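# Clear aisle cartons and move foam block to desk

## Task

Pick up the small foam block from the shelving at the far end of the aisle and set it down directly on the desk surface, not on top of any carton. Every empty carton inside the space between the shelves must end up entirely outside it. That space also includes a strip of floor just in front of the aisle, as deep as the robot's base is long. The desk must stay roughly where it was. The task fails if the robot falls over or finishes tilted.

## Robot and tools

Robot: a Hello Robot Stretch 4, about 1.6 m tall. It has an omni-wheel base (rim at most 0.23 m from the base origin), a lift on a vertical mast, one arm that telescopes forward, a three-axis wrist, and a five-finger hand. There is a single arm, so every joint target goes into one shared dictionary keyed by joint name.

Frames: the base frame sits on the floor under the base centre, with x forward, y left and z up, in metres. The odometry frame is the base frame as it was at the start. base_odometry counts wheel turns only, so slipping shows up as travel. Its heading is in radians, left positive, within -3.142 to 3.142. If turned_by_wheels and turned_by_imu drift apart by more than about 0.1 rad over one move, the base probably bumped something or slipped. hand_pose is reported in the base frame and may be slightly wrong. The hand point sits 0.045 m in front of the palm. Its +z runs along the straight fingers, +y points out of the palm, and +x runs across the palm away from the thumb.

move: runs one action and returns the robot's state, plus images from the cameras listed in "cameras" (head_camera, head_left_camera, head_right_camera, wrist_camera, or "all"). A move with no action just reports, and shows all cameras by default.
- "base" is a relative offset from where the base last measured itself, never a pose. {"translate_m": d} drives forward (+) or back, range -2 to 2 m. {"strafe_m": d} slides left (+) or right, -2 to 2 m. {"rotate_rad": d} turns in place, counter-clockwise (+), -3.2 to 3.2 rad. translate_m and strafe_m can be combined into one straight diagonal drive. rotate_rad must go alone.
- "joints" holds absolute targets. lift_m 0 to 1.2 m. arm_m 0 to 0.55 m of extension. wrist_yaw_rad -1.134 to 4.276 (0 ahead, + left, 3.14 folded back). wrist_pitch_rad -1.117 to 4.259 (0 level, 1.57 pointing down). wrist_roll_rad -1.117 to 4.259 (0 palm up, 1.57 palm to the right, 3.14 palm down). Finger targets hand_little, hand_ring, hand_middle, hand_index, hand_thumb_bend and hand_thumb_turn run from -1 to 1. For the fingers, +1 is straight and -1 is curled. For hand_thumb_turn, +1 puts the thumb beside the palm and -1 puts it opposite the fingers. hand_force_limit (-1 to 1) sets the fingertip force at which a closing finger stops: about 0 N at -1, up to 10 N at +1 (15 N for the thumb). hand_speed (-0.96 to 1) sets finger speed. Targets outside a range are clipped, and the result reports the clipping.
- "pace" is slow, default, fast or max. "speeds" sets top speeds for individual wrist, lift or arm joints. "contact_limits" takes values from 0 (gentlest) to 1 for arm_m, lift_m, translate_m, strafe_m or rotate_rad, each given only next to its own command; the default is 0.5. A base limit stays in force until the next base action.
- {"end_of_arm": "enable_torque"} must be sent by itself. It revives wrist motors that have switched off.
- "blocking": false makes the call return within about 0.5 s while the motion continues. A later move replaces only the targets it names.

wait(seconds 0 to 10, cameras) lets time pass, and returns early once motions settle. stop brakes everything still running and makes slack wheels hold again. zoom_image(camera, region [x0,y0,x1,y1] in pixels, at most 504 by 504) enlarges part of that camera's newest image. show_instructions displays the reference pages. finished_scene ends the scene for good.

Reading results: base_status and joint_status show moving, done, off_target (resting short of target), or an unrequested stop. Those are contact_stop (the motion was held back and went slack), time_out (after about 14 s), limit_stop_at_own_body, limit_stop_at_tilt (lean over 6 degrees; lift, arm and wheels go limp), or torque_fault (send enable_torque). Once a result shows such a stop, the remaining calls in that reply are skipped. on_its_own lists things the robot did by itself, such as slack joints. lidar_m gives 12 distances in 30-degree sectors, starting straight ahead and going counter-clockwise (4th left, 7th behind, 10th right); "-" means nothing seen or closer than 0.25 m. wrist_depth_mm is a 7x7 grid of depths in mm. base_tilt is in degrees. motor_effort is in percent, with the peak in brackets. servo_current is in mA. hand_stopped_by gives one word per motor: little, ring, middle, index, thumb_bend, thumb_turn. The *_load_n values are fingertip forces in N; a load falling toward 0 means the grip was lost.

Gripping: a finger motor only starts when its target changes. It locks when it reaches the target or hits the force limit. For a soft grip, close with hand_speed at -0.94 or below. With the thumb turned fully in, the hand can wrap objects about 0.035 to 0.065 m thick. To loosen, send a more open target.

Avoid the following. Wrist self-collisions: hand over the base with lift_m under about 0.25, a tilted-up wrist combined with a roll, or a folded-back wrist that is pitched or rolled. Carrying more than 1 kg with arm_m above 0.2 while driving, turning or braking. Hard pushes or pulls with a high hand, since these can tip the robot. Dropping the block even a little, slamming into shelves or the desk, and shoving the desk out of place. Prefer low contact limits when pushing cartons.

Each tool is called after "Request:" in YAML: its name, and indented under it one key for each argument.

Reference images:

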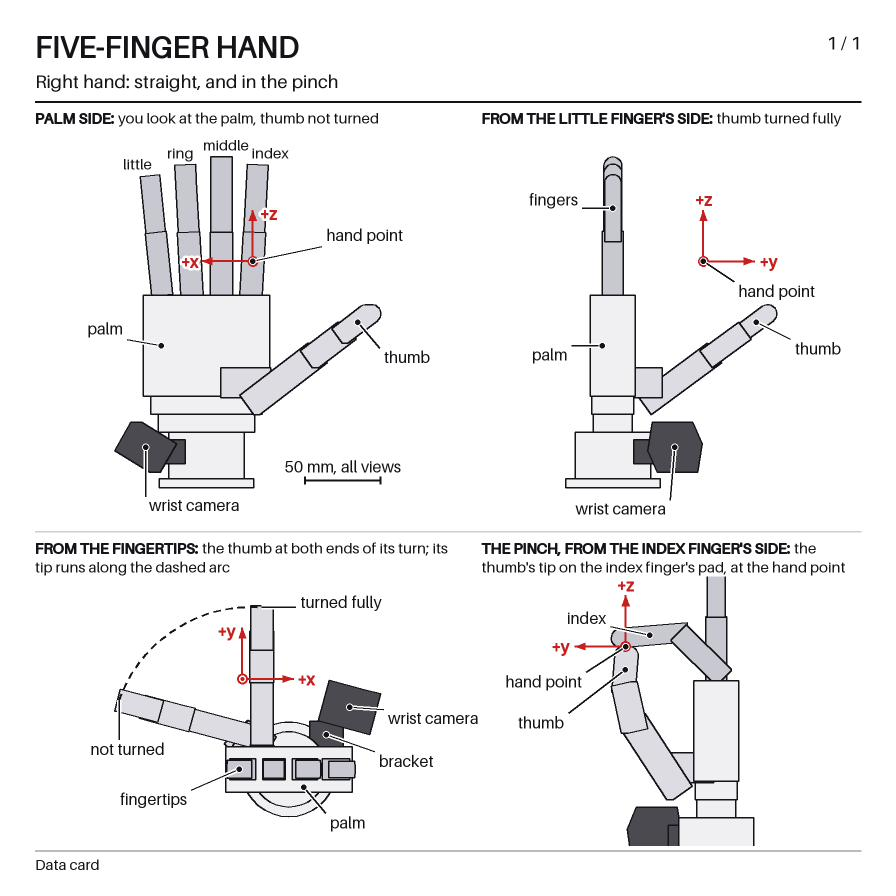

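## Session

Request:
move:

Scene clock: 0.00 s.
base_odometry: x=+0.000 y=+0.000 heading=+0.000
turned_by_wheels: +0.000
turned_by_imu: +0.000
base_tilt: forward=+0.2 right=-0.2
lidar_m: 2.47 0.98 0.70 0.71 1.54 1.23 1.24 1.40 1.37 1.35 1.49 2.49
base_status: not commanded
joint_positions: lift_m=+0.155 arm_m=+0.000 wrist_yaw_rad=+3.107 wrist_pitch_rad=+0.004 wrist_roll_rad=+0.000 hand_little=+1.000 hand_ring=+1.000 hand_middle=+1.000 hand_index=+1.000 hand_thumb_turn=+1.000 hand_thumb_bend=+1.000 hand_force_limit=+0.000 hand_speed=-0.800
joint_status: not commanded
measured_speeds: all 0
hand_stopped_by: target,target,target,target,target,target
little_load_n: -0.5
ring_load_n: 0.0
middle_load_n: 0.0
index_load_n: 0.0
thumb_bend_load_n: 0.0
thumb_turn_load_n: 0.0
motor_effort: lift_m=+20 arm_m=-2 wheel_0=+2 wheel_1=-1 wheel_2=+1
servo_current: wrist_yaw_rad=39 wrist_pitch_rad=39 wrist_roll_rad=39
hand_pose: x=-0.0465 y=+0.1259 z=+0.3922 quat_wxyz=(-0.490, -0.492, +0.510, +0.508) (m; base frame)
wrist_depth_mm: - 143 - - - - - / - 143 - - - - - / - 144 203 - - - - / 123 145 229 - - - - / 220 - - - - - - / 1118 1229 169 128 - - - / 798 878 - - - - -
pictures: head_camera, head_left_camera, head_right_camera, wrist_camera

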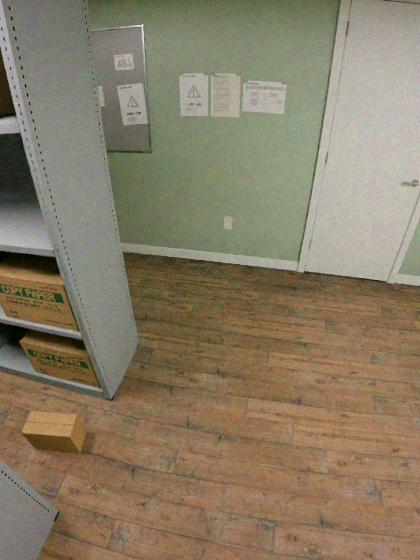

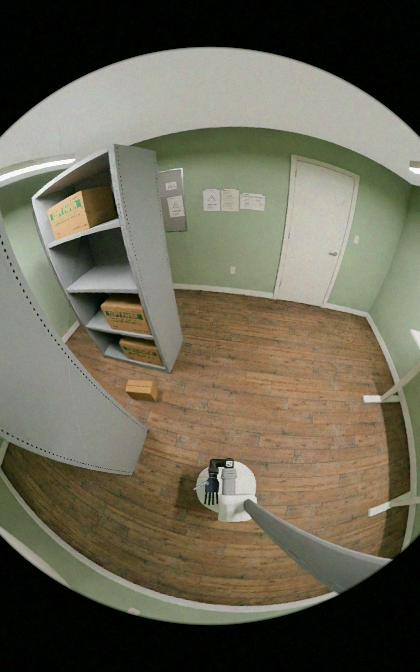

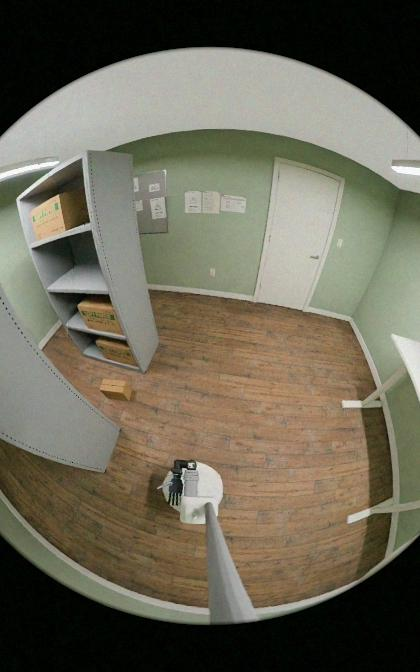

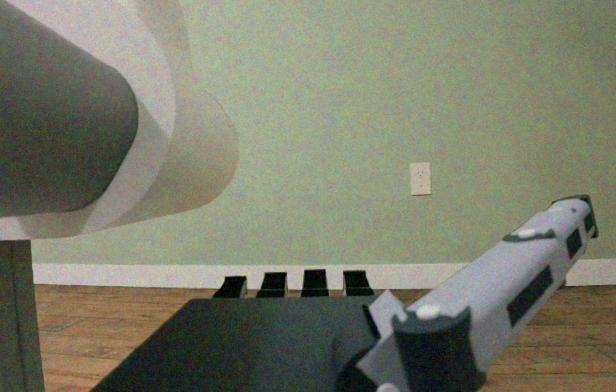

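Request:
move:
  base: {"rotate_rad": -1.57}
  cameras: ["head_camera","head_left_camera","head_right_camera"]

Scene clock: 5.67 s.
move: done
base_odometry: x=+0.000 y=+0.000 heading=-1.570
turned_by_wheels: -1.570
turned_by_imu: -1.547
base_tilt: forward=+0.1 right=-0.1
lidar_m: 1.35 1.54 2.48 2.48 0.95 0.71 0.73 1.53 1.23 1.22 1.38 1.35
base_status: done
joint_positions: lift_m=+0.155 arm_m=+0.000 wrist_yaw_rad=+3.107 wrist_pitch_rad=+0.004 wrist_roll_rad=+0.000 hand_little=+1.000 hand_ring=+1.000 hand_middle=+1.000 hand_index=+1.000 hand_thumb_turn=+1.000 hand_thumb_bend=+1.000 hand_force_limit=+0.000 hand_speed=-0.800
joint_status: not commanded
measured_speeds: all 0
hand_stopped_by: target,target,target,target,target,target
little_load_n: 0.0
ring_load_n: 0.0
middle_load_n: 0.0
index_load_n: 0.0
thumb_bend_load_n: 0.0
thumb_turn_load_n: 0.0
motor_effort: lift_m=+21(21) arm_m=-3(3) wheel_0=+3(7) wheel_1=-1(10) wheel_2=+1(7)
servo_current: wrist_yaw_rad=33(46) wrist_pitch_rad=39(46) wrist_roll_rad=39(46)
hand_pose: x=-0.0465 y=+0.1259 z=+0.3922 quat_wxyz=(-0.490, -0.492, +0.510, +0.508)
wrist_depth_mm: - 143 - - - - - / - 143 - - - - - / - 144 205 - - - - / 123 145 278 - - - - / 221 - - - - - - / 1138 1229 169 128 - - - / 809 866 - - - - -

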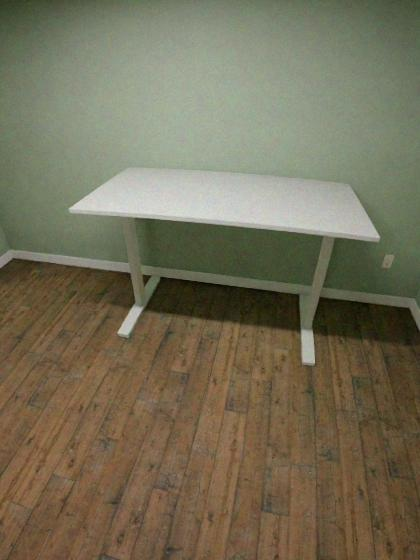

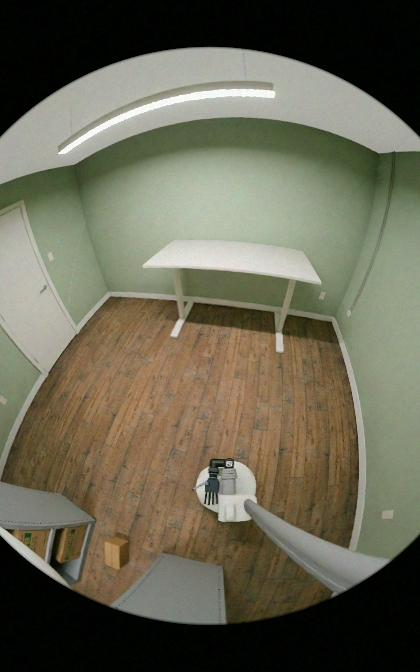

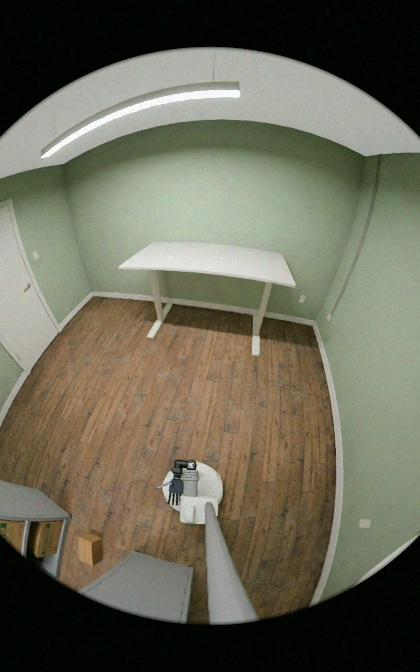

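Request:
move:
  base: {"strafe_m": 0.85}

Request:
move:
  base: {"rotate_rad": 3.14}
  cameras: ["head_camera","head_left_camera","head_right_camera"]

Scene clock: 15.10 s.
move: done
base_odometry: x=+0.850 y=+0.001 heading=-1.570
turned_by_wheels: +0.000
turned_by_imu: -0.002
base_tilt: forward=+0.2 right=-0.2
lidar_m: 1.51 1.98 1.66 1.62 0.69 0.54 0.64 0.76 1.03 2.07 1.88 1.52
base_status: done
joint_positions: lift_m=+0.155 arm_m=+0.000 wrist_yaw_rad=+3.107 wrist_pitch_rad=+0.004 wrist_roll_rad=+0.000 hand_little=+1.000 hand_ring=+1.000 hand_middle=+1.000 hand_index=+1.000 hand_thumb_turn=+1.000 hand_thumb_bend=+1.000 hand_force_limit=+0.000 hand_speed=-0.800
joint_status: not commanded
measured_speeds: all 0
hand_stopped_by: target,target,target,target,target,target
little_load_n: 0.0
ring_load_n: 0.0
middle_load_n: 0.0
index_load_n: 0.0
thumb_bend_load_n: 0.0
thumb_turn_load_n: 0.0
motor_effort: lift_m=+21(21) arm_m=-3(3) wheel_0=+1(9) wheel_1=-1(13) wheel_2=-1(3)
servo_current: wrist_yaw_rad=33(46) wrist_pitch_rad=33(46) wrist_roll_rad=33(59)
hand_pose: x=-0.0465 y=+0.1259 z=+0.3922 quat_wxyz=(-0.490, -0.492, +0.510, +0.508)
wrist_depth_mm: - 143 - - - - - / - 143 - - - - - / - 144 211 - - - - / 123 145 267 - - - - / 222 - 1756 - - - - / 788 - 130 128 - - - / - 809 - - - - -
pictures: none

Scene clock: 17.97 s.
move: done
base_odometry: x=+0.850 y=+0.001 heading=+1.570
turned_by_wheels: +3.140
turned_by_imu: +3.096
base_tilt: forward=+0.2 right=-0.2
lidar_m: 0.64 0.74 1.00 2.06 1.95 1.55 1.56 1.96 1.67 1.64 0.67 0.58
base_status: done
joint_positions: lift_m=+0.155 arm_m=+0.000 wrist_yaw_rad=+3.107 wrist_pitch_rad=+0.004 wrist_roll_rad=+0.000 hand_little=+1.000 hand_ring=+1.000 hand_middle=+1.000 hand_index=+1.000 hand_thumb_turn=+1.000 hand_thumb_bend=+1.000 hand_force_limit=+0.000 hand_speed=-0.800
joint_status: not commanded
measured_speeds: all 0
hand_stopped_by: target,target,target,target,target,target
little_load_n: 0.0
ring_load_n: 0.0
middle_load_n: 0.0
index_load_n: 0.0
thumb_bend_load_n: 0.0
thumb_turn_load_n: 0.0
motor_effort: lift_m=+21(21) arm_m=-3(3) wheel_0=+0(7) wheel_1=+1(10) wheel_2=+1(8)
servo_current: wrist_yaw_rad=39(46) wrist_pitch_rad=39(46) wrist_roll_rad=20(52)
hand_pose: x=-0.0465 y=+0.1259 z=+0.3922 quat_wxyz=(-0.490, -0.492, +0.510, +0.508)
wrist_depth_mm: - 143 - - - - - / - 143 - - - - - / - 144 211 - - - - / 123 145 301 - - - - / 1756 - - - - - - / 1118 1255 170 128 - - - / 809 866 - - - - -

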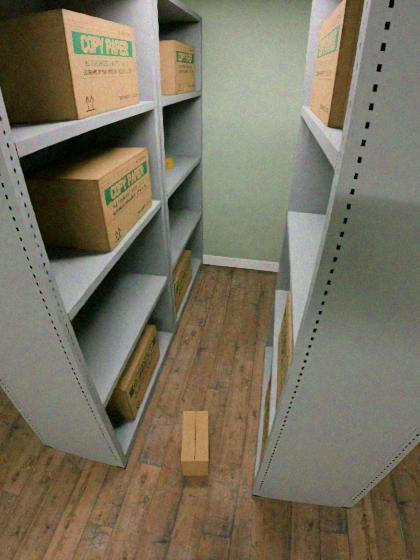

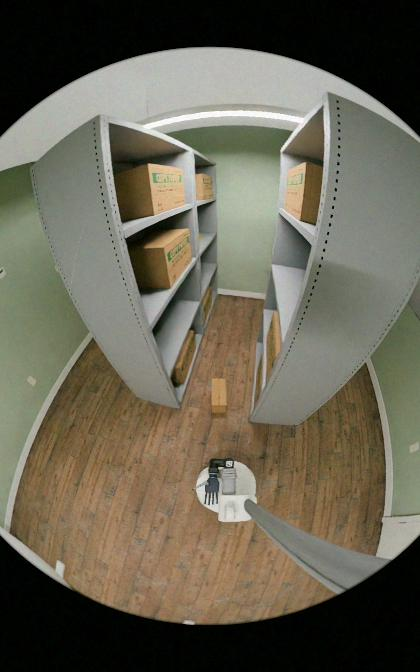

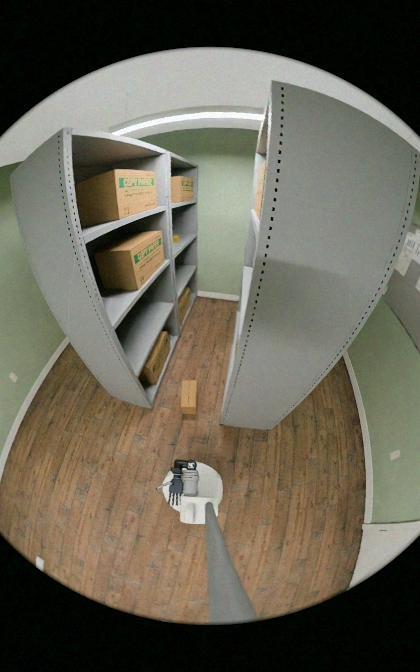

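Request:
zoom_image:
  camera: "head_camera"
  region: [120, 100, 320, 300]

Request:
zoom_image:
  camera: "head_camera"
  region: [80, 240, 360, 520]

Scaled by 2.520 from the camera's image (finer frame: 1200x1600).

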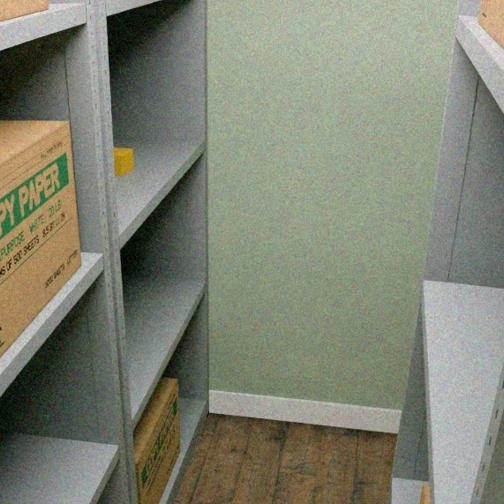

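Scaled by 1.800 from the camera's image (finer frame: 1200x1600).

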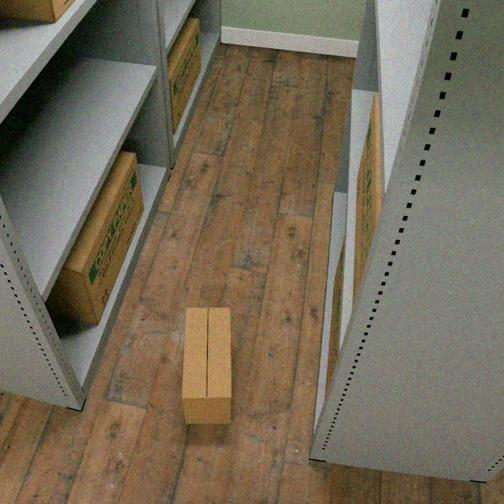

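Request:
move:
  base: {"rotate_rad": -0.2}

Request:
move:
  base: {"strafe_m": 0.22}
  cameras: ["head_camera","head_left_camera","head_right_camera"]

Scene clock: 75.07 s.
move: done
base_odometry: x=+0.850 y=+0.001 heading=+1.370
turned_by_wheels: -0.200
turned_by_imu: -0.197
base_tilt: forward=+0.2 right=-0.2
lidar_m: 0.58 0.64 0.78 2.07 2.16 1.59 1.84 2.37 1.71 1.64 1.70 0.54
base_status: done
joint_positions: lift_m=+0.155 arm_m=+0.000 wrist_yaw_rad=+3.107 wrist_pitch_rad=+0.004 wrist_roll_rad=+0.000 hand_little=+1.000 hand_ring=+1.000 hand_middle=+1.000 hand_index=+1.000 hand_thumb_turn=+1.000 hand_thumb_bend=+1.000 hand_force_limit=+0.000 hand_speed=-0.800
joint_status: not commanded
measured_speeds: all 0
hand_stopped_by: target,target,target,target,target,target
little_load_n: 0.0
ring_load_n: 0.0
middle_load_n: -0.5
index_load_n: 0.0
thumb_bend_load_n: 0.0
thumb_turn_load_n: 0.0
motor_effort: lift_m=+21(21) arm_m=-3(3) wheel_0=+0(5) wheel_1=-1(8) wheel_2=-1(6)
servo_current: wrist_yaw_rad=39(46) wrist_pitch_rad=39(46) wrist_roll_rad=46(52)
hand_pose: x=-0.0465 y=+0.1259 z=+0.3922 quat_wxyz=(-0.490, -0.492, +0.510, +0.508)
wrist_depth_mm: - 143 - - - - - / - 143 1863 - - - - / - 144 206 - - - - / 123 145 278 - - - - / 1808 - - - - - - / 1160 1205 170 128 - - - / 798 866 - - - - -
pictures: none

Scene clock: 77.10 s.
move: done
base_odometry: x=+0.634 y=+0.045 heading=+1.370
turned_by_wheels: +0.000
turned_by_imu: -0.001
base_tilt: forward=+0.2 right=-0.2
lidar_m: 0.61 0.63 0.79 1.85 1.93 1.63 1.88 2.40 1.94 1.87 0.82 0.64
base_status: done
joint_positions: lift_m=+0.155 arm_m=+0.000 wrist_yaw_rad=+3.107 wrist_pitch_rad=+0.004 wrist_roll_rad=+0.000 hand_little=+1.000 hand_ring=+1.000 hand_middle=+1.000 hand_index=+1.000 hand_thumb_turn=+1.000 hand_thumb_bend=+1.000 hand_force_limit=+0.000 hand_speed=-0.800
joint_status: not commanded
measured_speeds: all 0
hand_stopped_by: target,target,target,target,target,target
little_load_n: 0.0
ring_load_n: 0.0
middle_load_n: 0.0
index_load_n: 0.0
thumb_bend_load_n: -0.5
thumb_turn_load_n: 0.0
motor_effort: lift_m=+21(21) arm_m=-3(3) wheel_0=+2(9) wheel_1=-1(13) wheel_2=-1(3)
servo_current: wrist_yaw_rad=33(46) wrist_pitch_rad=39(46) wrist_roll_rad=52(52)
hand_pose: x=-0.0465 y=+0.1259 z=+0.3922 quat_wxyz=(-0.490, -0.492, +0.510, +0.508)
wrist_depth_mm: - 143 - - - - - / - 143 229 - - - - / - 144 211 - - - - / 123 145 303 - - - - / 1808 - - - - - - / 1138 1229 170 128 - - - / 820 878 - - - - -

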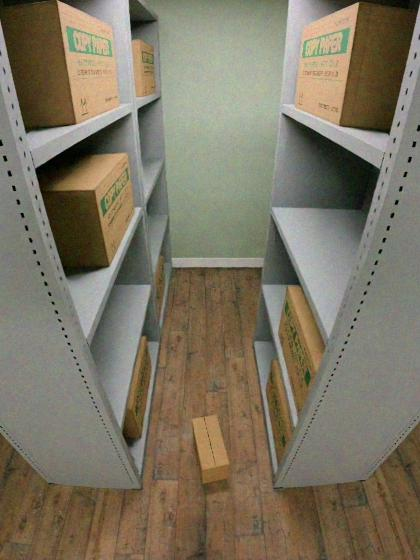

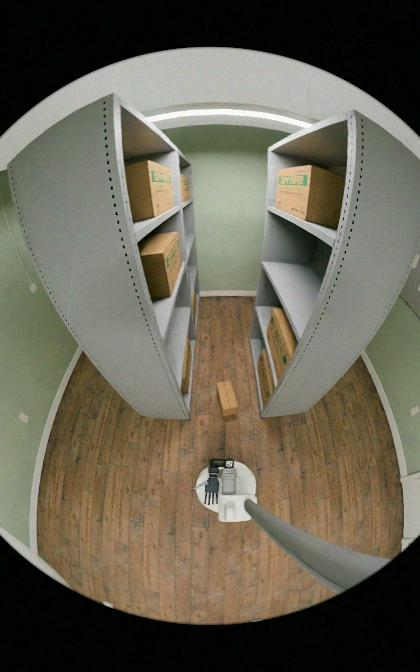

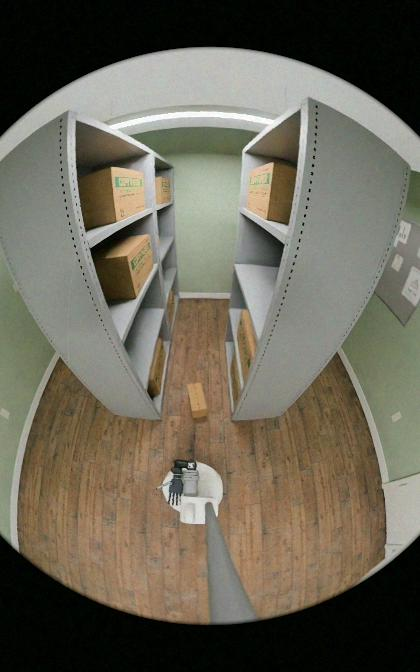

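Request:
move:
  base: {"translate_m": -0.35}
  joints: {"lift_m": 0.5}

Request:
move:
  joints: {"wrist_yaw_rad": 0, "hand_thumb_turn": 1}
  cameras: ["all"]

Scene clock: 93.67 s.
move: done
base_odometry: x=+0.565 y=-0.298 heading=+1.370
turned_by_wheels: +0.000
turned_by_imu: +0.000
base_tilt: forward=+0.2 right=-0.1
lidar_m: 0.95 0.95 1.94 1.83 1.93 1.27 1.18 1.23 1.94 1.87 1.96 0.97
base_status: done
joint_positions: lift_m=+0.500 arm_m=+0.000 wrist_yaw_rad=+3.107 wrist_pitch_rad=+0.004 wrist_roll_rad=+0.000 hand_little=+1.000 hand_ring=+1.000 hand_middle=+1.000 hand_index=+1.000 hand_thumb_turn=+1.000 hand_thumb_bend=+1.000 hand_force_limit=+0.000 hand_speed=-0.800
joint_status: all done
measured_speeds: all 0
hand_stopped_by: target,target,target,target,target,target
little_load_n: 0.0
ring_load_n: 0.0
middle_load_n: 0.0
index_load_n: 0.0
thumb_bend_load_n: 0.0
thumb_turn_load_n: 0.0
motor_effort: lift_m=+24(31) arm_m=-3(3) wheel_0=+0(7) wheel_1=+1(9) wheel_2=-1(10)
servo_current: wrist_yaw_rad=33(46) wrist_pitch_rad=39(46) wrist_roll_rad=46(52)
hand_pose: x=-0.0465 y=+0.1259 z=+0.7372 quat_wxyz=(-0.490, -0.492, +0.510, +0.508)
wrist_depth_mm: - 143 - - - - - / - 143 - - - - - / - 141 206 - - - - / 122 145 294 - - - - / 233 - - - - - - / - - 169 128 - - - / 1537 1618 - - - - -
pictures: none

Scene clock: 96.00 s.
move: done
base_odometry: x=+0.565 y=-0.298 heading=+1.370
turned_by_wheels: +0.000
turned_by_imu: -0.001
base_tilt: forward=+0.1 right=-0.2
lidar_m: 0.98 0.95 1.94 1.82 1.93 1.25 1.17 1.23 1.96 1.86 1.93 0.95
base_status: not commanded
joint_positions: lift_m=+0.500 arm_m=+0.000 wrist_yaw_rad=+0.002 wrist_pitch_rad=+0.004 wrist_roll_rad=+0.000 hand_little=+1.000 hand_ring=+1.000 hand_middle=+1.000 hand_index=+1.000 hand_thumb_turn=+1.000 hand_thumb_bend=+1.000 hand_force_limit=+0.000 hand_speed=-0.800
joint_status: all done
measured_speeds: all 0
hand_stopped_by: target,target,target,target,target,target
little_load_n: 0.0
ring_load_n: 0.0
middle_load_n: 0.0
index_load_n: 0.0
thumb_bend_load_n: -0.5
thumb_turn_load_n: 0.0
motor_effort: lift_m=+24(25) arm_m=-3(3) wheel_0=+0(0) wheel_1=+0(1) wheel_2=-2(2)
servo_current: wrist_yaw_rad=46(98) wrist_pitch_rad=46(46) wrist_roll_rad=33(46)
hand_pose: x=+0.3929 y=-0.1177 z=+0.7372 quat_wxyz=(+0.498, +0.500, +0.502, +0.500)
wrist_depth_mm: - 1060 - - - - - / - 1060 - - - - - / - - - - 809 - - / - - - - 946 - - / - - - - 891 - - / - - 130 128 - - - / - - - - - - -
pictures: head_camera, head_left_camera, head_right_camera, wrist_camera
wrist_camera: T_world_to_cam=[[0.01798, -0.99932, -0.03218, -0.08661], [-0.04311, 0.03138, -0.99858, 0.75123], [0.99891, 0.01934, -0.04251, -0.19944]] pos_world=[0.23316, -0.10626, 0.73889]

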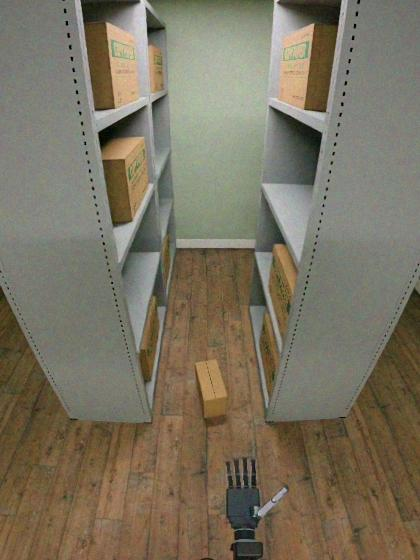

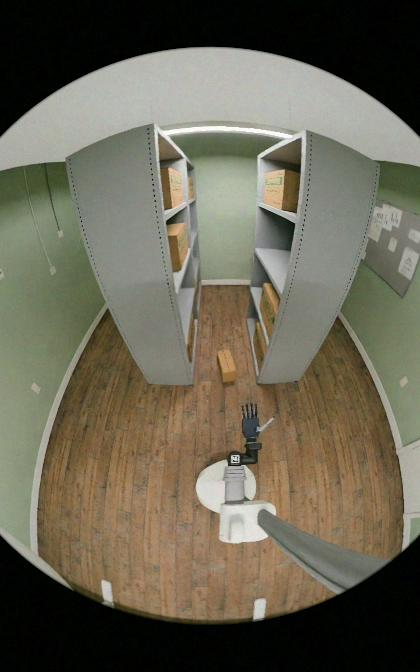

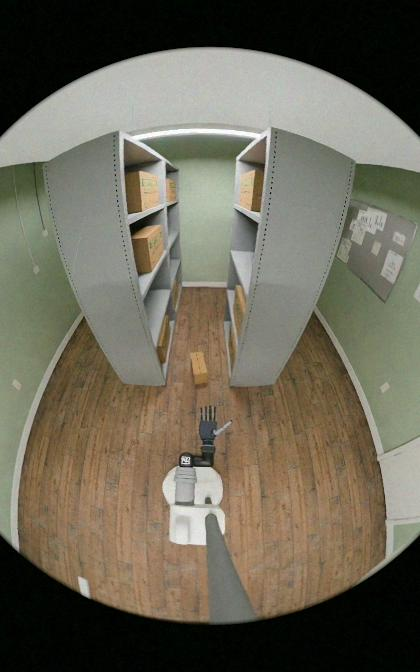

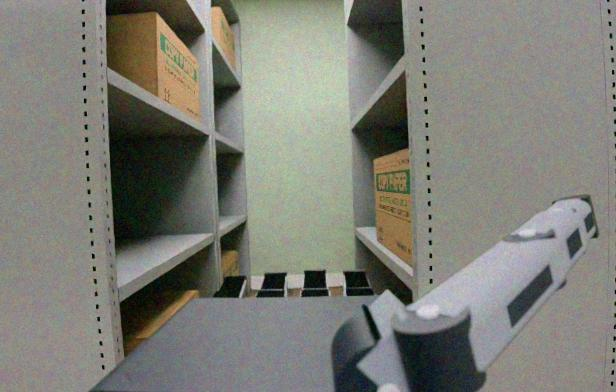

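Request:
move:
  base: {"strafe_m": 0.1}
  joints: {"lift_m": 0.6, "arm_m": 0.5}

Request:
move:
  joints: {"wrist_pitch_rad": 1.57}

Request:
move:
  base: {"translate_m": 0.5}
  cameras: ["all"]

Scene clock: 114.13 s.
move: done
base_odometry: x=+0.467 y=-0.278 heading=+1.370
turned_by_wheels: +0.000
turned_by_imu: -0.002
base_tilt: forward=+0.2 right=-0.1
lidar_m: 0.91 0.92 1.83 1.74 1.81 1.23 1.15 1.23 2.06 1.94 2.04 1.00
base_status: done
joint_positions: lift_m=+0.600 arm_m=+0.500 wrist_yaw_rad=+0.002 wrist_pitch_rad=+0.004 wrist_roll_rad=+0.000 hand_little=+1.000 hand_ring=+1.000 hand_middle=+1.000 hand_index=+1.000 hand_thumb_turn=+1.000 hand_thumb_bend=+1.000 hand_force_limit=+0.000 hand_speed=-0.800
joint_status: all done
measured_speeds: all 0
hand_stopped_by: target,target,target,target,target,target
little_load_n: 0.0
ring_load_n: 0.0
middle_load_n: 0.0
index_load_n: 0.0
thumb_bend_load_n: 0.0
thumb_turn_load_n: 0.0
motor_effort: lift_m=+24(28) arm_m=+7(10) wheel_0=+2(10) wheel_1=-2(10) wheel_2=-1(3)
servo_current: wrist_yaw_rad=39(46) wrist_pitch_rad=39(46) wrist_roll_rad=39(46)
hand_pose: x=+0.8926 y=-0.1179 z=+0.8372 quat_wxyz=(+0.498, +0.501, +0.501, +0.499)
wrist_depth_mm: 554 699 - - - - - / 439 699 - - - - 442 / - - - - - - - / - - - - - 615 - / - - - - - 661 - / - - 168 128 - - - / - - - - - - -
pictures: none

Scene clock: 115.63 s.
move: done
base_odometry: x=+0.467 y=-0.278 heading=+1.370
turned_by_wheels: +0.000
turned_by_imu: +0.000
base_tilt: forward=+0.2 right=-0.2
lidar_m: 0.91 0.93 1.82 1.74 1.81 1.26 1.16 1.23 2.07 1.95 2.02 1.01
base_status: not commanded
joint_positions: lift_m=+0.600 arm_m=+0.500 wrist_yaw_rad=+0.002 wrist_pitch_rad=+1.569 wrist_roll_rad=+0.000 hand_little=+1.000 hand_ring=+1.000 hand_middle=+1.000 hand_index=+1.000 hand_thumb_turn=+1.000 hand_thumb_bend=+1.000 hand_force_limit=+0.000 hand_speed=-0.800
joint_status: all done
measured_speeds: all 0
hand_stopped_by: target,target,target,target,target,target
little_load_n: 0.0
ring_load_n: 0.0
middle_load_n: 0.0
index_load_n: 0.0
thumb_bend_load_n: 0.0
thumb_turn_load_n: 0.0
motor_effort: lift_m=+24(24) arm_m=+7(7) wheel_0=+1(2) wheel_1=-2(2) wheel_2=-1(2)
servo_current: wrist_yaw_rad=33(46) wrist_pitch_rad=39(85) wrist_roll_rad=39(46)
hand_pose: x=+0.7316 y=-0.1181 z=+0.5566 quat_wxyz=(+0.001, +0.707, +0.708, +0.001)
wrist_depth_mm: - 723 715 580 707 647 - / - 732 723 715 715 715 707 / 723 723 732 723 723 707 715 / 723 723 723 732 715 715 707 / 732 723 723 723 715 723 - / 750 732 169 128 - - - / 750 741 - - - - -
pictures: none

Scene clock: 118.87 s.
move: done
base_odometry: x=+0.566 y=+0.212 heading=+1.370
turned_by_wheels: +0.000
turned_by_imu: +0.000
base_tilt: forward=+0.2 right=-0.1
lidar_m: 0.45 0.46 0.58 1.75 1.85 1.82 2.06 2.53 2.04 1.95 0.60 0.47
base_status: done
joint_positions: lift_m=+0.600 arm_m=+0.500 wrist_yaw_rad=+0.002 wrist_pitch_rad=+1.569 wrist_roll_rad=+0.000 hand_little=+1.000 hand_ring=+1.000 hand_middle=+1.000 hand_index=+1.000 hand_thumb_turn=+1.000 hand_thumb_bend=+1.000 hand_force_limit=+0.000 hand_speed=-0.800
joint_status: not commanded
measured_speeds: all 0
hand_stopped_by: target,target,target,target,target,target
little_load_n: 0.0
ring_load_n: 0.0
middle_load_n: 0.0
index_load_n: 0.0
thumb_bend_load_n: 0.0
thumb_turn_load_n: 0.0
motor_effort: lift_m=+24(24) arm_m=+7(7) wheel_0=+0(7) wheel_1=-1(9) wheel_2=+1(9)
servo_current: wrist_yaw_rad=26(46) wrist_pitch_rad=39(46) wrist_roll_rad=26(46)
hand_pose: x=+0.7315 y=-0.1181 z=+0.5566 quat_wxyz=(+0.001, +0.707, +0.708, +0.001)
wrist_depth_mm: 473 707 723 707 715 627 430 / 473 691 723 715 715 591 455 / 462 683 715 707 707 609 466 / 462 676 715 715 715 640 477 / 433 715 732 539 723 715 - / - - 170 128 - - - / - - - - - - -
pictures: head_camera, head_left_camera, head_right_camera, wrist_camera
wrist_camera: T_world_to_cam=[[-0.03041, -0.99941, -0.01572, -0.07268], [-0.99887, 0.02981, 0.0369, 0.70813], [-0.03641, 0.01683, -0.9992, 0.74416]] pos_world=[0.73222, -0.10627, 0.71628]

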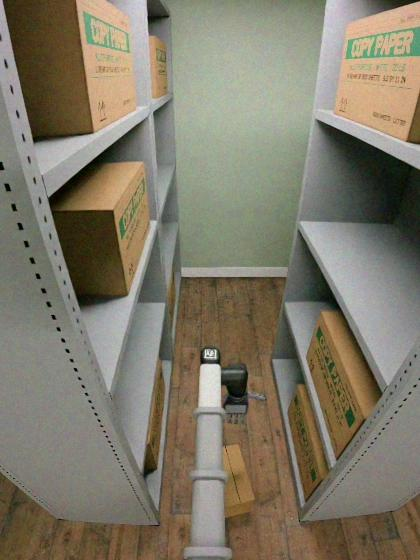

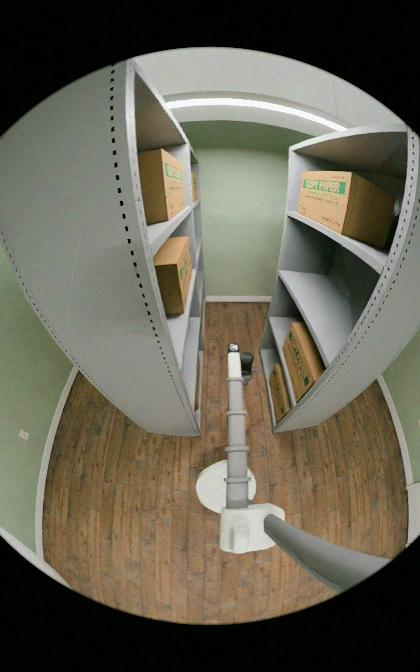

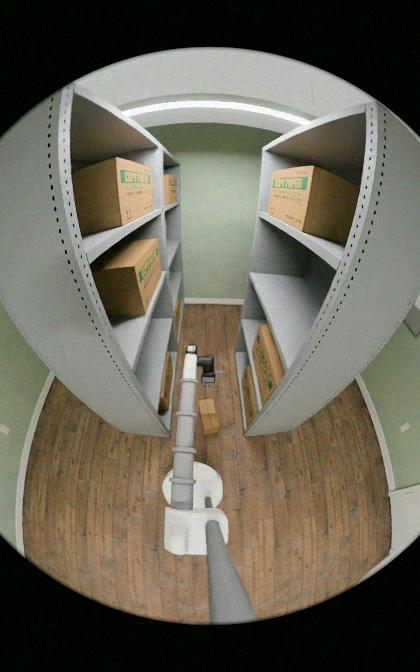

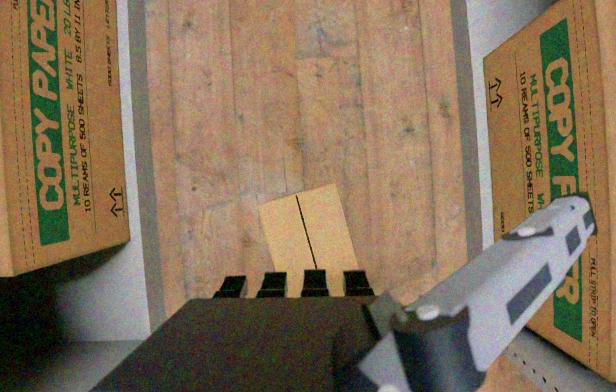

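Request:
move:
  base: {"translate_m": 0.15}

Request:
move:
  joints: {"lift_m": 0.14}
  contact_limits: {"lift_m": 0.2}
  cameras: ["all"]

Scene clock: 140.07 s.
move: done
base_odometry: x=+0.596 y=+0.359 heading=+1.370
turned_by_wheels: +0.000
turned_by_imu: +0.000
base_tilt: forward=+0.2 right=-0.1
lidar_m: 0.32 0.31 0.36 1.74 1.84 1.99 2.18 2.70 2.07 1.95 0.47 0.34
base_status: done
joint_positions: lift_m=+0.600 arm_m=+0.500 wrist_yaw_rad=+0.002 wrist_pitch_rad=+1.569 wrist_roll_rad=+0.000 hand_little=+1.000 hand_ring=+1.000 hand_middle=+1.000 hand_index=+1.000 hand_thumb_turn=+1.000 hand_thumb_bend=+1.000 hand_force_limit=+0.000 hand_speed=-0.800
joint_status: not commanded
measured_speeds: all 0
hand_stopped_by: target,target,target,target,target,target
little_load_n: 0.0
ring_load_n: 0.0
middle_load_n: 0.0
index_load_n: 0.0
thumb_bend_load_n: 0.0
thumb_turn_load_n: 0.0
motor_effort: lift_m=+24(24) arm_m=+6(7) wheel_0=+1(8) wheel_1=+0(8) wheel_2=+1(8)
servo_current: wrist_yaw_rad=33(46) wrist_pitch_rad=39(46) wrist_roll_rad=33(52)
hand_pose: x=+0.7315 y=-0.1181 z=+0.5566 quat_wxyz=(+0.001, +0.707, +0.708, +0.001)
wrist_depth_mm: - 723 715 707 707 - - / 477 715 723 723 723 715 - / 469 654 732 715 715 640 439 / 466 683 732 723 723 640 473 / 452 621 723 732 723 723 - / 449 597 169 128 - - - / 436 - - - - - -
pictures: none

Scene clock: 142.87 s.
move: done
base_odometry: x=+0.596 y=+0.359 heading=+1.370
turned_by_wheels: +0.000
turned_by_imu: +0.000
base_tilt: forward=+0.2 right=-0.2
lidar_m: 0.33 0.32 0.37 1.75 1.84 1.96 2.21 2.70 2.06 1.96 0.47 0.32
base_status: not commanded
joint_positions: lift_m=+0.140 arm_m=+0.500 wrist_yaw_rad=+0.002 wrist_pitch_rad=+1.569 wrist_roll_rad=+0.000 hand_little=+1.000 hand_ring=+1.000 hand_middle=+1.000 hand_index=+1.000 hand_thumb_turn=+1.000 hand_thumb_bend=+1.000 hand_force_limit=+0.000 hand_speed=-0.800
joint_status: all done
measured_speeds: all 0
hand_stopped_by: target,target,target,target,target,target
little_load_n: 0.0
ring_load_n: 0.0
middle_load_n: 0.0
index_load_n: 0.0
thumb_bend_load_n: 0.0
thumb_turn_load_n: 0.0
motor_effort: lift_m=+17(22) arm_m=+6(6) wheel_0=+1(2) wheel_1=+0(1) wheel_2=+1(1)
servo_current: wrist_yaw_rad=33(46) wrist_pitch_rad=39(39) wrist_roll_rad=46(52)
contact_limits: lift_m 0.2
hand_pose: x=+0.7315 y=-0.1181 z=+0.0971 quat_wxyz=(+0.001, +0.707, +0.708, +0.001)
wrist_depth_mm: 257 256 253 252 252 252 250 / 257 255 255 254 253 252 252 / 259 257 256 255 254 253 251 / 259 258 258 256 256 253 252 / 262 262 258 256 256 255 - / 262 260 170 128 - - - / 264 263 - - - - -
pictures: head_camera, head_left_camera, head_right_camera, wrist_camera
wrist_camera: T_world_to_cam=[[-0.03041, -0.99941, -0.01572, -0.0799], [-0.99887, 0.02981, 0.0371, 0.72503], [-0.03661, 0.01683, -0.99919, 0.28517]] pos_world=[0.73222, -0.10627, 0.25678]

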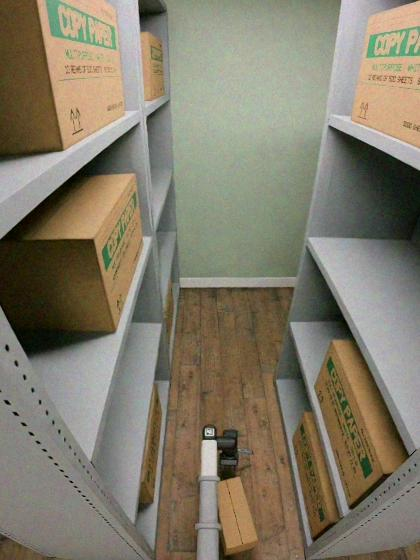

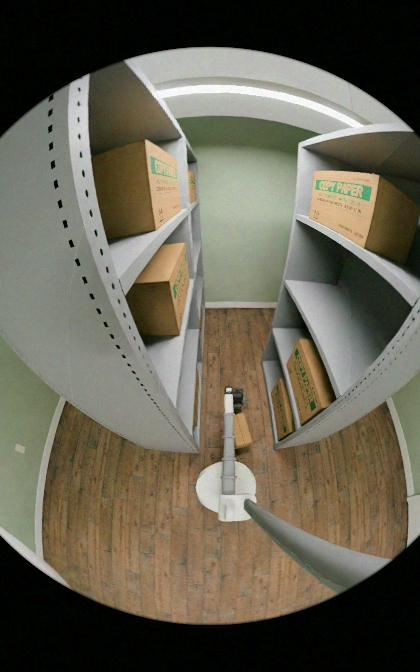

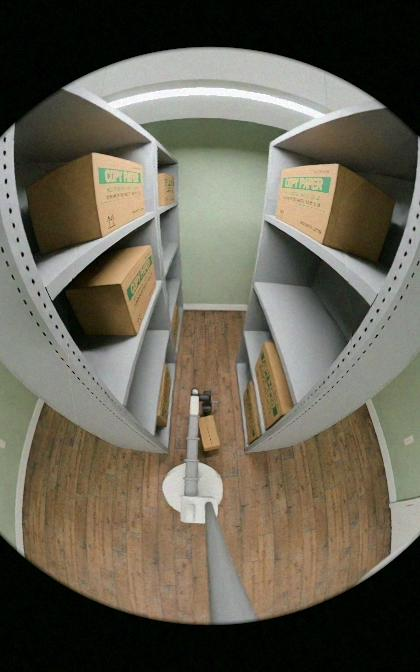

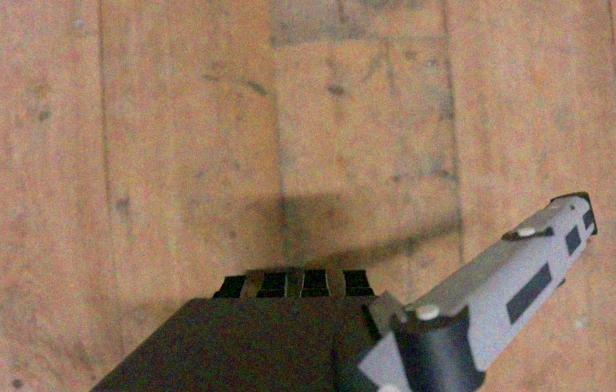

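Request:
move:
  base: {"translate_m": -0.3}
  pace: "slow"
  contact_limits: {"translate_m": 0.4}
  cameras: ["head_camera","head_right_camera","wrist_camera"]

Scene clock: 159.93 s.
move: done
base_odometry: x=+0.536 y=+0.065 heading=+1.370
turned_by_wheels: +0.000
turned_by_imu: -0.001
base_tilt: forward=+0.2 right=-0.2
lidar_m: 0.39 0.57 0.79 1.73 1.84 1.63 1.92 1.58 2.05 1.95 0.81 0.41
base_status: done
joint_positions: lift_m=+0.140 arm_m=+0.500 wrist_yaw_rad=+0.002 wrist_pitch_rad=+1.569 wrist_roll_rad=+0.000 hand_little=+1.000 hand_ring=+1.000 hand_middle=+1.000 hand_index=+1.000 hand_thumb_turn=+1.000 hand_thumb_bend=+1.000 hand_force_limit=+0.000 hand_speed=-0.800
joint_status: not commanded
measured_speeds: all 0
hand_stopped_by: target,target,target,target,target,target
little_load_n: 0.0
ring_load_n: 0.0
middle_load_n: 0.0
index_load_n: 0.0
thumb_bend_load_n: 0.0
thumb_turn_load_n: 0.0
motor_effort: lift_m=+18(18) arm_m=+6(6) wheel_0=-2(6) wheel_1=-1(10) wheel_2=+1(5)
servo_current: wrist_yaw_rad=33(46) wrist_pitch_rad=33(46) wrist_roll_rad=33(46)
contact_limits: lift_m 0.2; translate_m 0.4
hand_pose: x=+0.7315 y=-0.1181 z=+0.0971 quat_wxyz=(+0.001, +0.707, +0.708, +0.001)
wrist_depth_mm: 257 255 255 253 252 251 250 / 257 256 255 253 254 251 251 / 258 258 256 256 255 253 252 / 259 258 257 255 255 254 253 / 263 259 258 257 256 256 - / 264 260 169 128 257 - - / 264 262 - - - - -
wrist_camera: T_world_to_cam=[[-0.03041, -0.99941, -0.01572, -0.0799], [-0.99887, 0.02981, 0.0371, 0.72503], [-0.03661, 0.01683, -0.99919, 0.28517]] pos_world=[0.73222, -0.10627, 0.25678]

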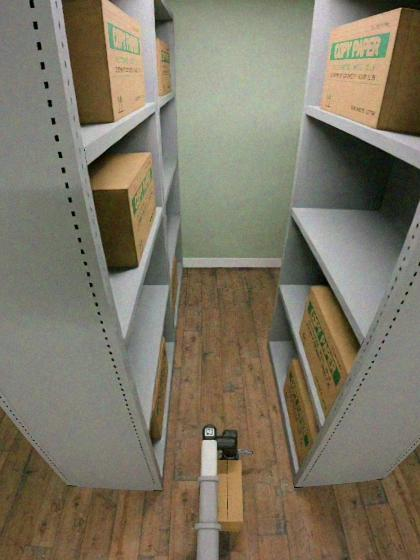

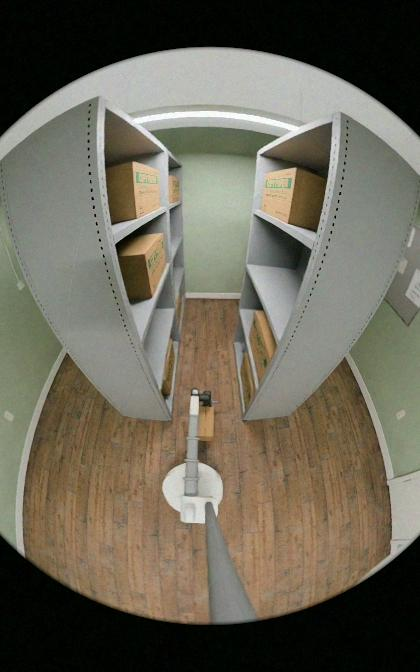

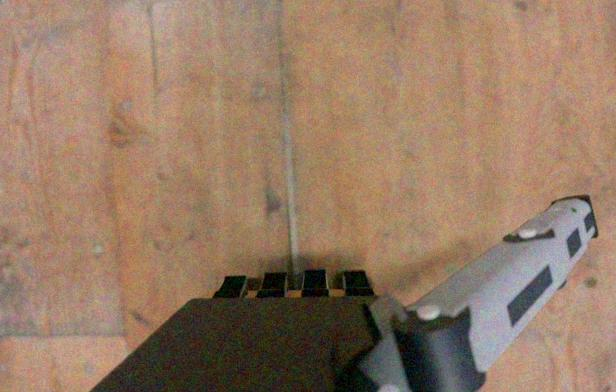

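Request:
move:
  base: {"translate_m": -0.9}
  pace: "slow"
  contact_limits: {"translate_m": 0.4}
  cameras: ["head_camera","head_right_camera","wrist_camera"]

Scene clock: 173.20 s.
move: done
base_odometry: x=+0.357 y=-0.817 heading=+1.370
turned_by_wheels: +0.000
turned_by_imu: -0.001
base_tilt: forward=+0.3 right=-0.2
lidar_m: 0.39 1.51 1.81 1.73 0.95 0.66 0.62 0.65 1.94 1.94 2.08 0.42
base_status: done
joint_positions: lift_m=+0.140 arm_m=+0.500 wrist_yaw_rad=+0.002 wrist_pitch_rad=+1.569 wrist_roll_rad=+0.000 hand_little=+1.000 hand_ring=+1.000 hand_middle=+1.000 hand_index=+1.000 hand_thumb_turn=+1.000 hand_thumb_bend=+1.000 hand_force_limit=+0.000 hand_speed=-0.800
joint_status: not commanded
measured_speeds: all 0
hand_stopped_by: target,target,target,target,target,target
little_load_n: 0.0
ring_load_n: 0.0
middle_load_n: 0.0
index_load_n: 0.0
thumb_bend_load_n: 0.0
thumb_turn_load_n: 0.0
motor_effort: lift_m=+18(18) arm_m=+6(6) wheel_0=+1(5) wheel_1=-1(10) wheel_2=-2(6)
servo_current: wrist_yaw_rad=39(46) wrist_pitch_rad=33(46) wrist_roll_rad=39(59)
contact_limits: lift_m 0.2; translate_m 0.4
hand_pose: x=+0.7315 y=-0.1181 z=+0.0971 quat_wxyz=(+0.001, +0.707, +0.708, +0.001)
wrist_depth_mm: 257 255 254 252 252 251 250 / 257 256 257 255 252 251 251 / 258 258 256 255 254 253 252 / 259 258 258 256 256 255 253 / 262 260 258 257 256 254 - / 263 260 170 128 257 - - / 263 262 - - - - -
wrist_camera: T_world_to_cam=[[-0.03041, -0.99941, -0.01572, -0.0799], [-0.99887, 0.02981, 0.0371, 0.72503], [-0.03661, 0.01683, -0.99919, 0.28517]] pos_world=[0.73222, -0.10627, 0.25678]

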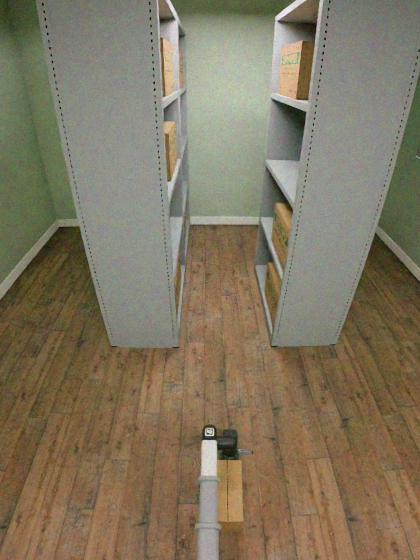

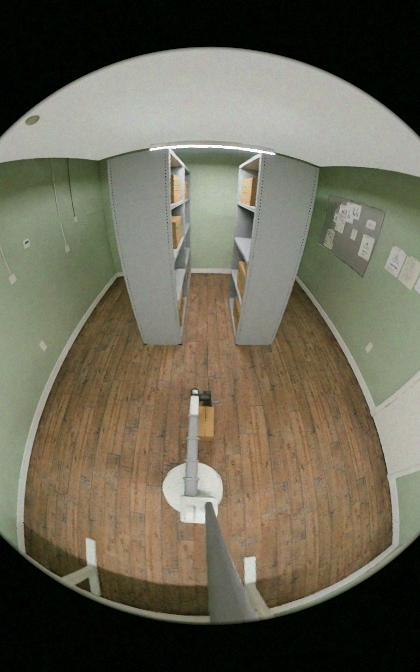

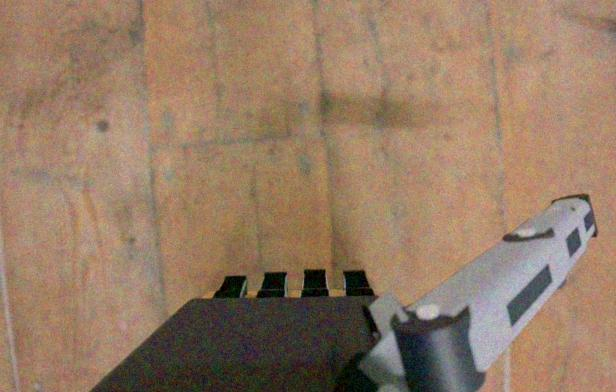

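Request:
move:
  joints: {"lift_m": 0.6}

Request:
move:
  base: {"strafe_m": 0.42}
  joints: {"arm_m": 0.05, "wrist_pitch_rad": 0}

Request:
move:
  base: {"translate_m": 0.95}
  joints: {"lift_m": 0.75, "wrist_yaw_rad": 3.1}
  cameras: ["head_camera","head_left_camera","head_right_camera"]

Scene clock: 195.80 s.
move: done
base_odometry: x=+0.357 y=-0.817 heading=+1.370
turned_by_wheels: +0.000
turned_by_imu: -0.001
base_tilt: forward=+0.2 right=-0.2
lidar_m: 0.41 1.48 1.81 1.70 0.94 0.66 0.63 0.65 1.98 1.96 2.04 0.43
base_status: not commanded
joint_positions: lift_m=+0.600 arm_m=+0.500 wrist_yaw_rad=+0.002 wrist_pitch_rad=+1.569 wrist_roll_rad=+0.000 hand_little=+1.000 hand_ring=+1.000 hand_middle=+1.000 hand_index=+1.000 hand_thumb_turn=+1.000 hand_thumb_bend=+1.000 hand_force_limit=+0.000 hand_speed=-0.800
joint_status: all done
measured_speeds: all 0
hand_stopped_by: target,target,target,target,target,target
little_load_n: 0.0
ring_load_n: 0.0
middle_load_n: 0.0
index_load_n: 0.0
thumb_bend_load_n: 0.0
thumb_turn_load_n: 0.0
motor_effort: lift_m=+24(29) arm_m=+6(6) wheel_0=+1(1) wheel_1=-1(2) wheel_2=-1(2)
servo_current: wrist_yaw_rad=33(46) wrist_pitch_rad=39(46) wrist_roll_rad=33(52)
contact_limits: translate_m 0.4
hand_pose: x=+0.7315 y=-0.1181 z=+0.5566 quat_wxyz=(+0.001, +0.707, +0.708, +0.001)
wrist_depth_mm: 723 723 715 715 707 707 699 / 732 723 723 715 707 707 707 / 732 732 715 723 715 715 707 / 732 732 732 723 707 715 715 / 732 732 732 544 715 715 - / 741 732 170 128 - - - / 741 741 - - - - -
pictures: none

Scene clock: 198.53 s.
move: done
base_odometry: x=-0.055 y=-0.733 heading=+1.369
turned_by_wheels: +0.000
turned_by_imu: -0.001
base_tilt: forward=+0.2 right=-0.2
lidar_m: 1.44 1.91 1.37 1.30 1.37 0.65 0.64 0.68 0.89 2.36 0.57 0.61
base_status: done
joint_positions: lift_m=+0.600 arm_m=+0.050 wrist_yaw_rad=+0.002 wrist_pitch_rad=+0.008 wrist_roll_rad=+0.000 hand_little=+1.000 hand_ring=+1.000 hand_middle=+1.000 hand_index=+1.000 hand_thumb_turn=+1.000 hand_thumb_bend=+1.000 hand_force_limit=+0.000 hand_speed=-0.800
joint_status: all done
measured_speeds: all 0
hand_stopped_by: target,target,target,target,target,target
little_load_n: 0.0
ring_load_n: 0.0
middle_load_n: 0.0
index_load_n: 0.5
thumb_bend_load_n: 0.0
thumb_turn_load_n: 0.0
motor_effort: lift_m=+23(24) arm_m=-7(9) wheel_0=+0(10) wheel_1=-2(11) wheel_2=-1(3)
servo_current: wrist_yaw_rad=39(39) wrist_pitch_rad=46(163) wrist_roll_rad=26(52)
hand_pose: x=+0.4432 y=-0.1179 z=+0.8363 quat_wxyz=(+0.497, +0.502, +0.503, +0.498)
wrist_depth_mm: - - - - - 1708 - / - - - - - - - / - - - - - - - / - - - - - 1661 - / - - - - - - - / - - 169 128 - - - / 1863 1808 - - - - -
pictures: none

Scene clock: 203.20 s.
move: done
base_odometry: x=+0.135 y=+0.198 heading=+1.369
turned_by_wheels: +0.000
turned_by_imu: +0.000
base_tilt: forward=+0.2 right=-0.1
lidar_m: 0.48 0.50 1.41 1.33 1.38 1.70 1.98 0.61 0.50 2.37 0.96 0.51
base_status: done
joint_positions: lift_m=+0.750 arm_m=+0.050 wrist_yaw_rad=+3.098 wrist_pitch_rad=+0.008 wrist_roll_rad=+0.000 hand_little=+1.000 hand_ring=+1.000 hand_middle=+1.000 hand_index=+1.000 hand_thumb_turn=+1.000 hand_thumb_bend=+1.000 hand_force_limit=+0.000 hand_speed=-0.800
joint_status: all done
measured_speeds: all 0
hand_stopped_by: target,target,target,target,target,target
little_load_n: 0.0
ring_load_n: 0.0
middle_load_n: 0.0
index_load_n: 0.0
thumb_bend_load_n: 0.0
thumb_turn_load_n: 0.5
motor_effort: lift_m=+23(30) arm_m=-6(7) wheel_0=-1(7) wheel_1=-1(8) wheel_2=+1(9)
servo_current: wrist_yaw_rad=39(143) wrist_pitch_rad=46(59) wrist_roll_rad=52(52)
hand_pose: x=+0.0046 y=+0.1279 z=+0.9864 quat_wxyz=(-0.487, -0.491, +0.513, +0.509)
wrist_depth_mm: - 240 - - - - - / - 192 - - - - - / - 155 223 - - - - / 129 195 349 - - - - / 252 - - - - - - / 246 - 170 128 - - - / 255 - - - - - -

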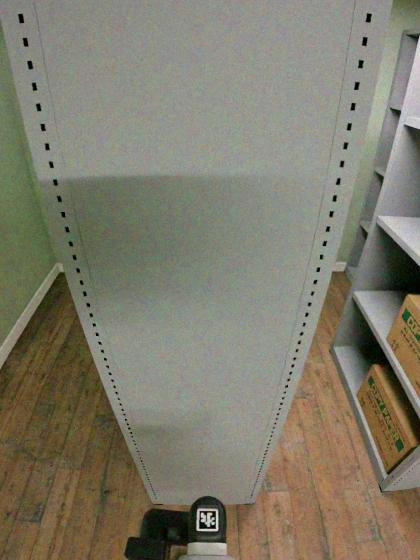

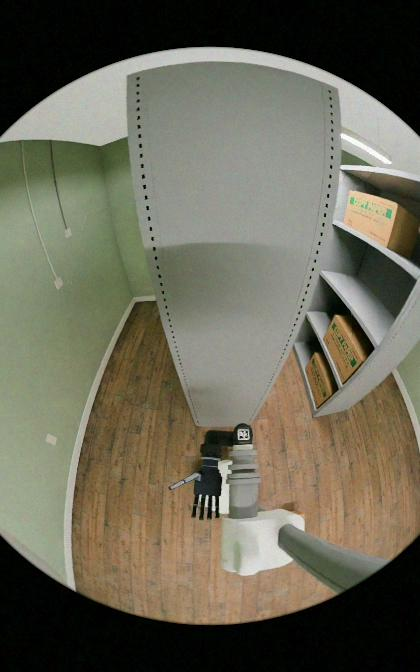

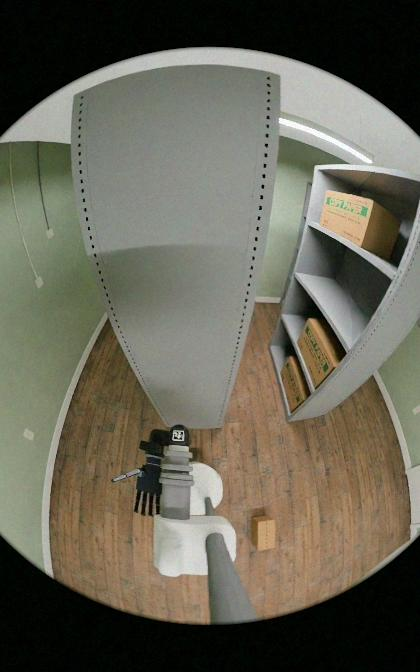

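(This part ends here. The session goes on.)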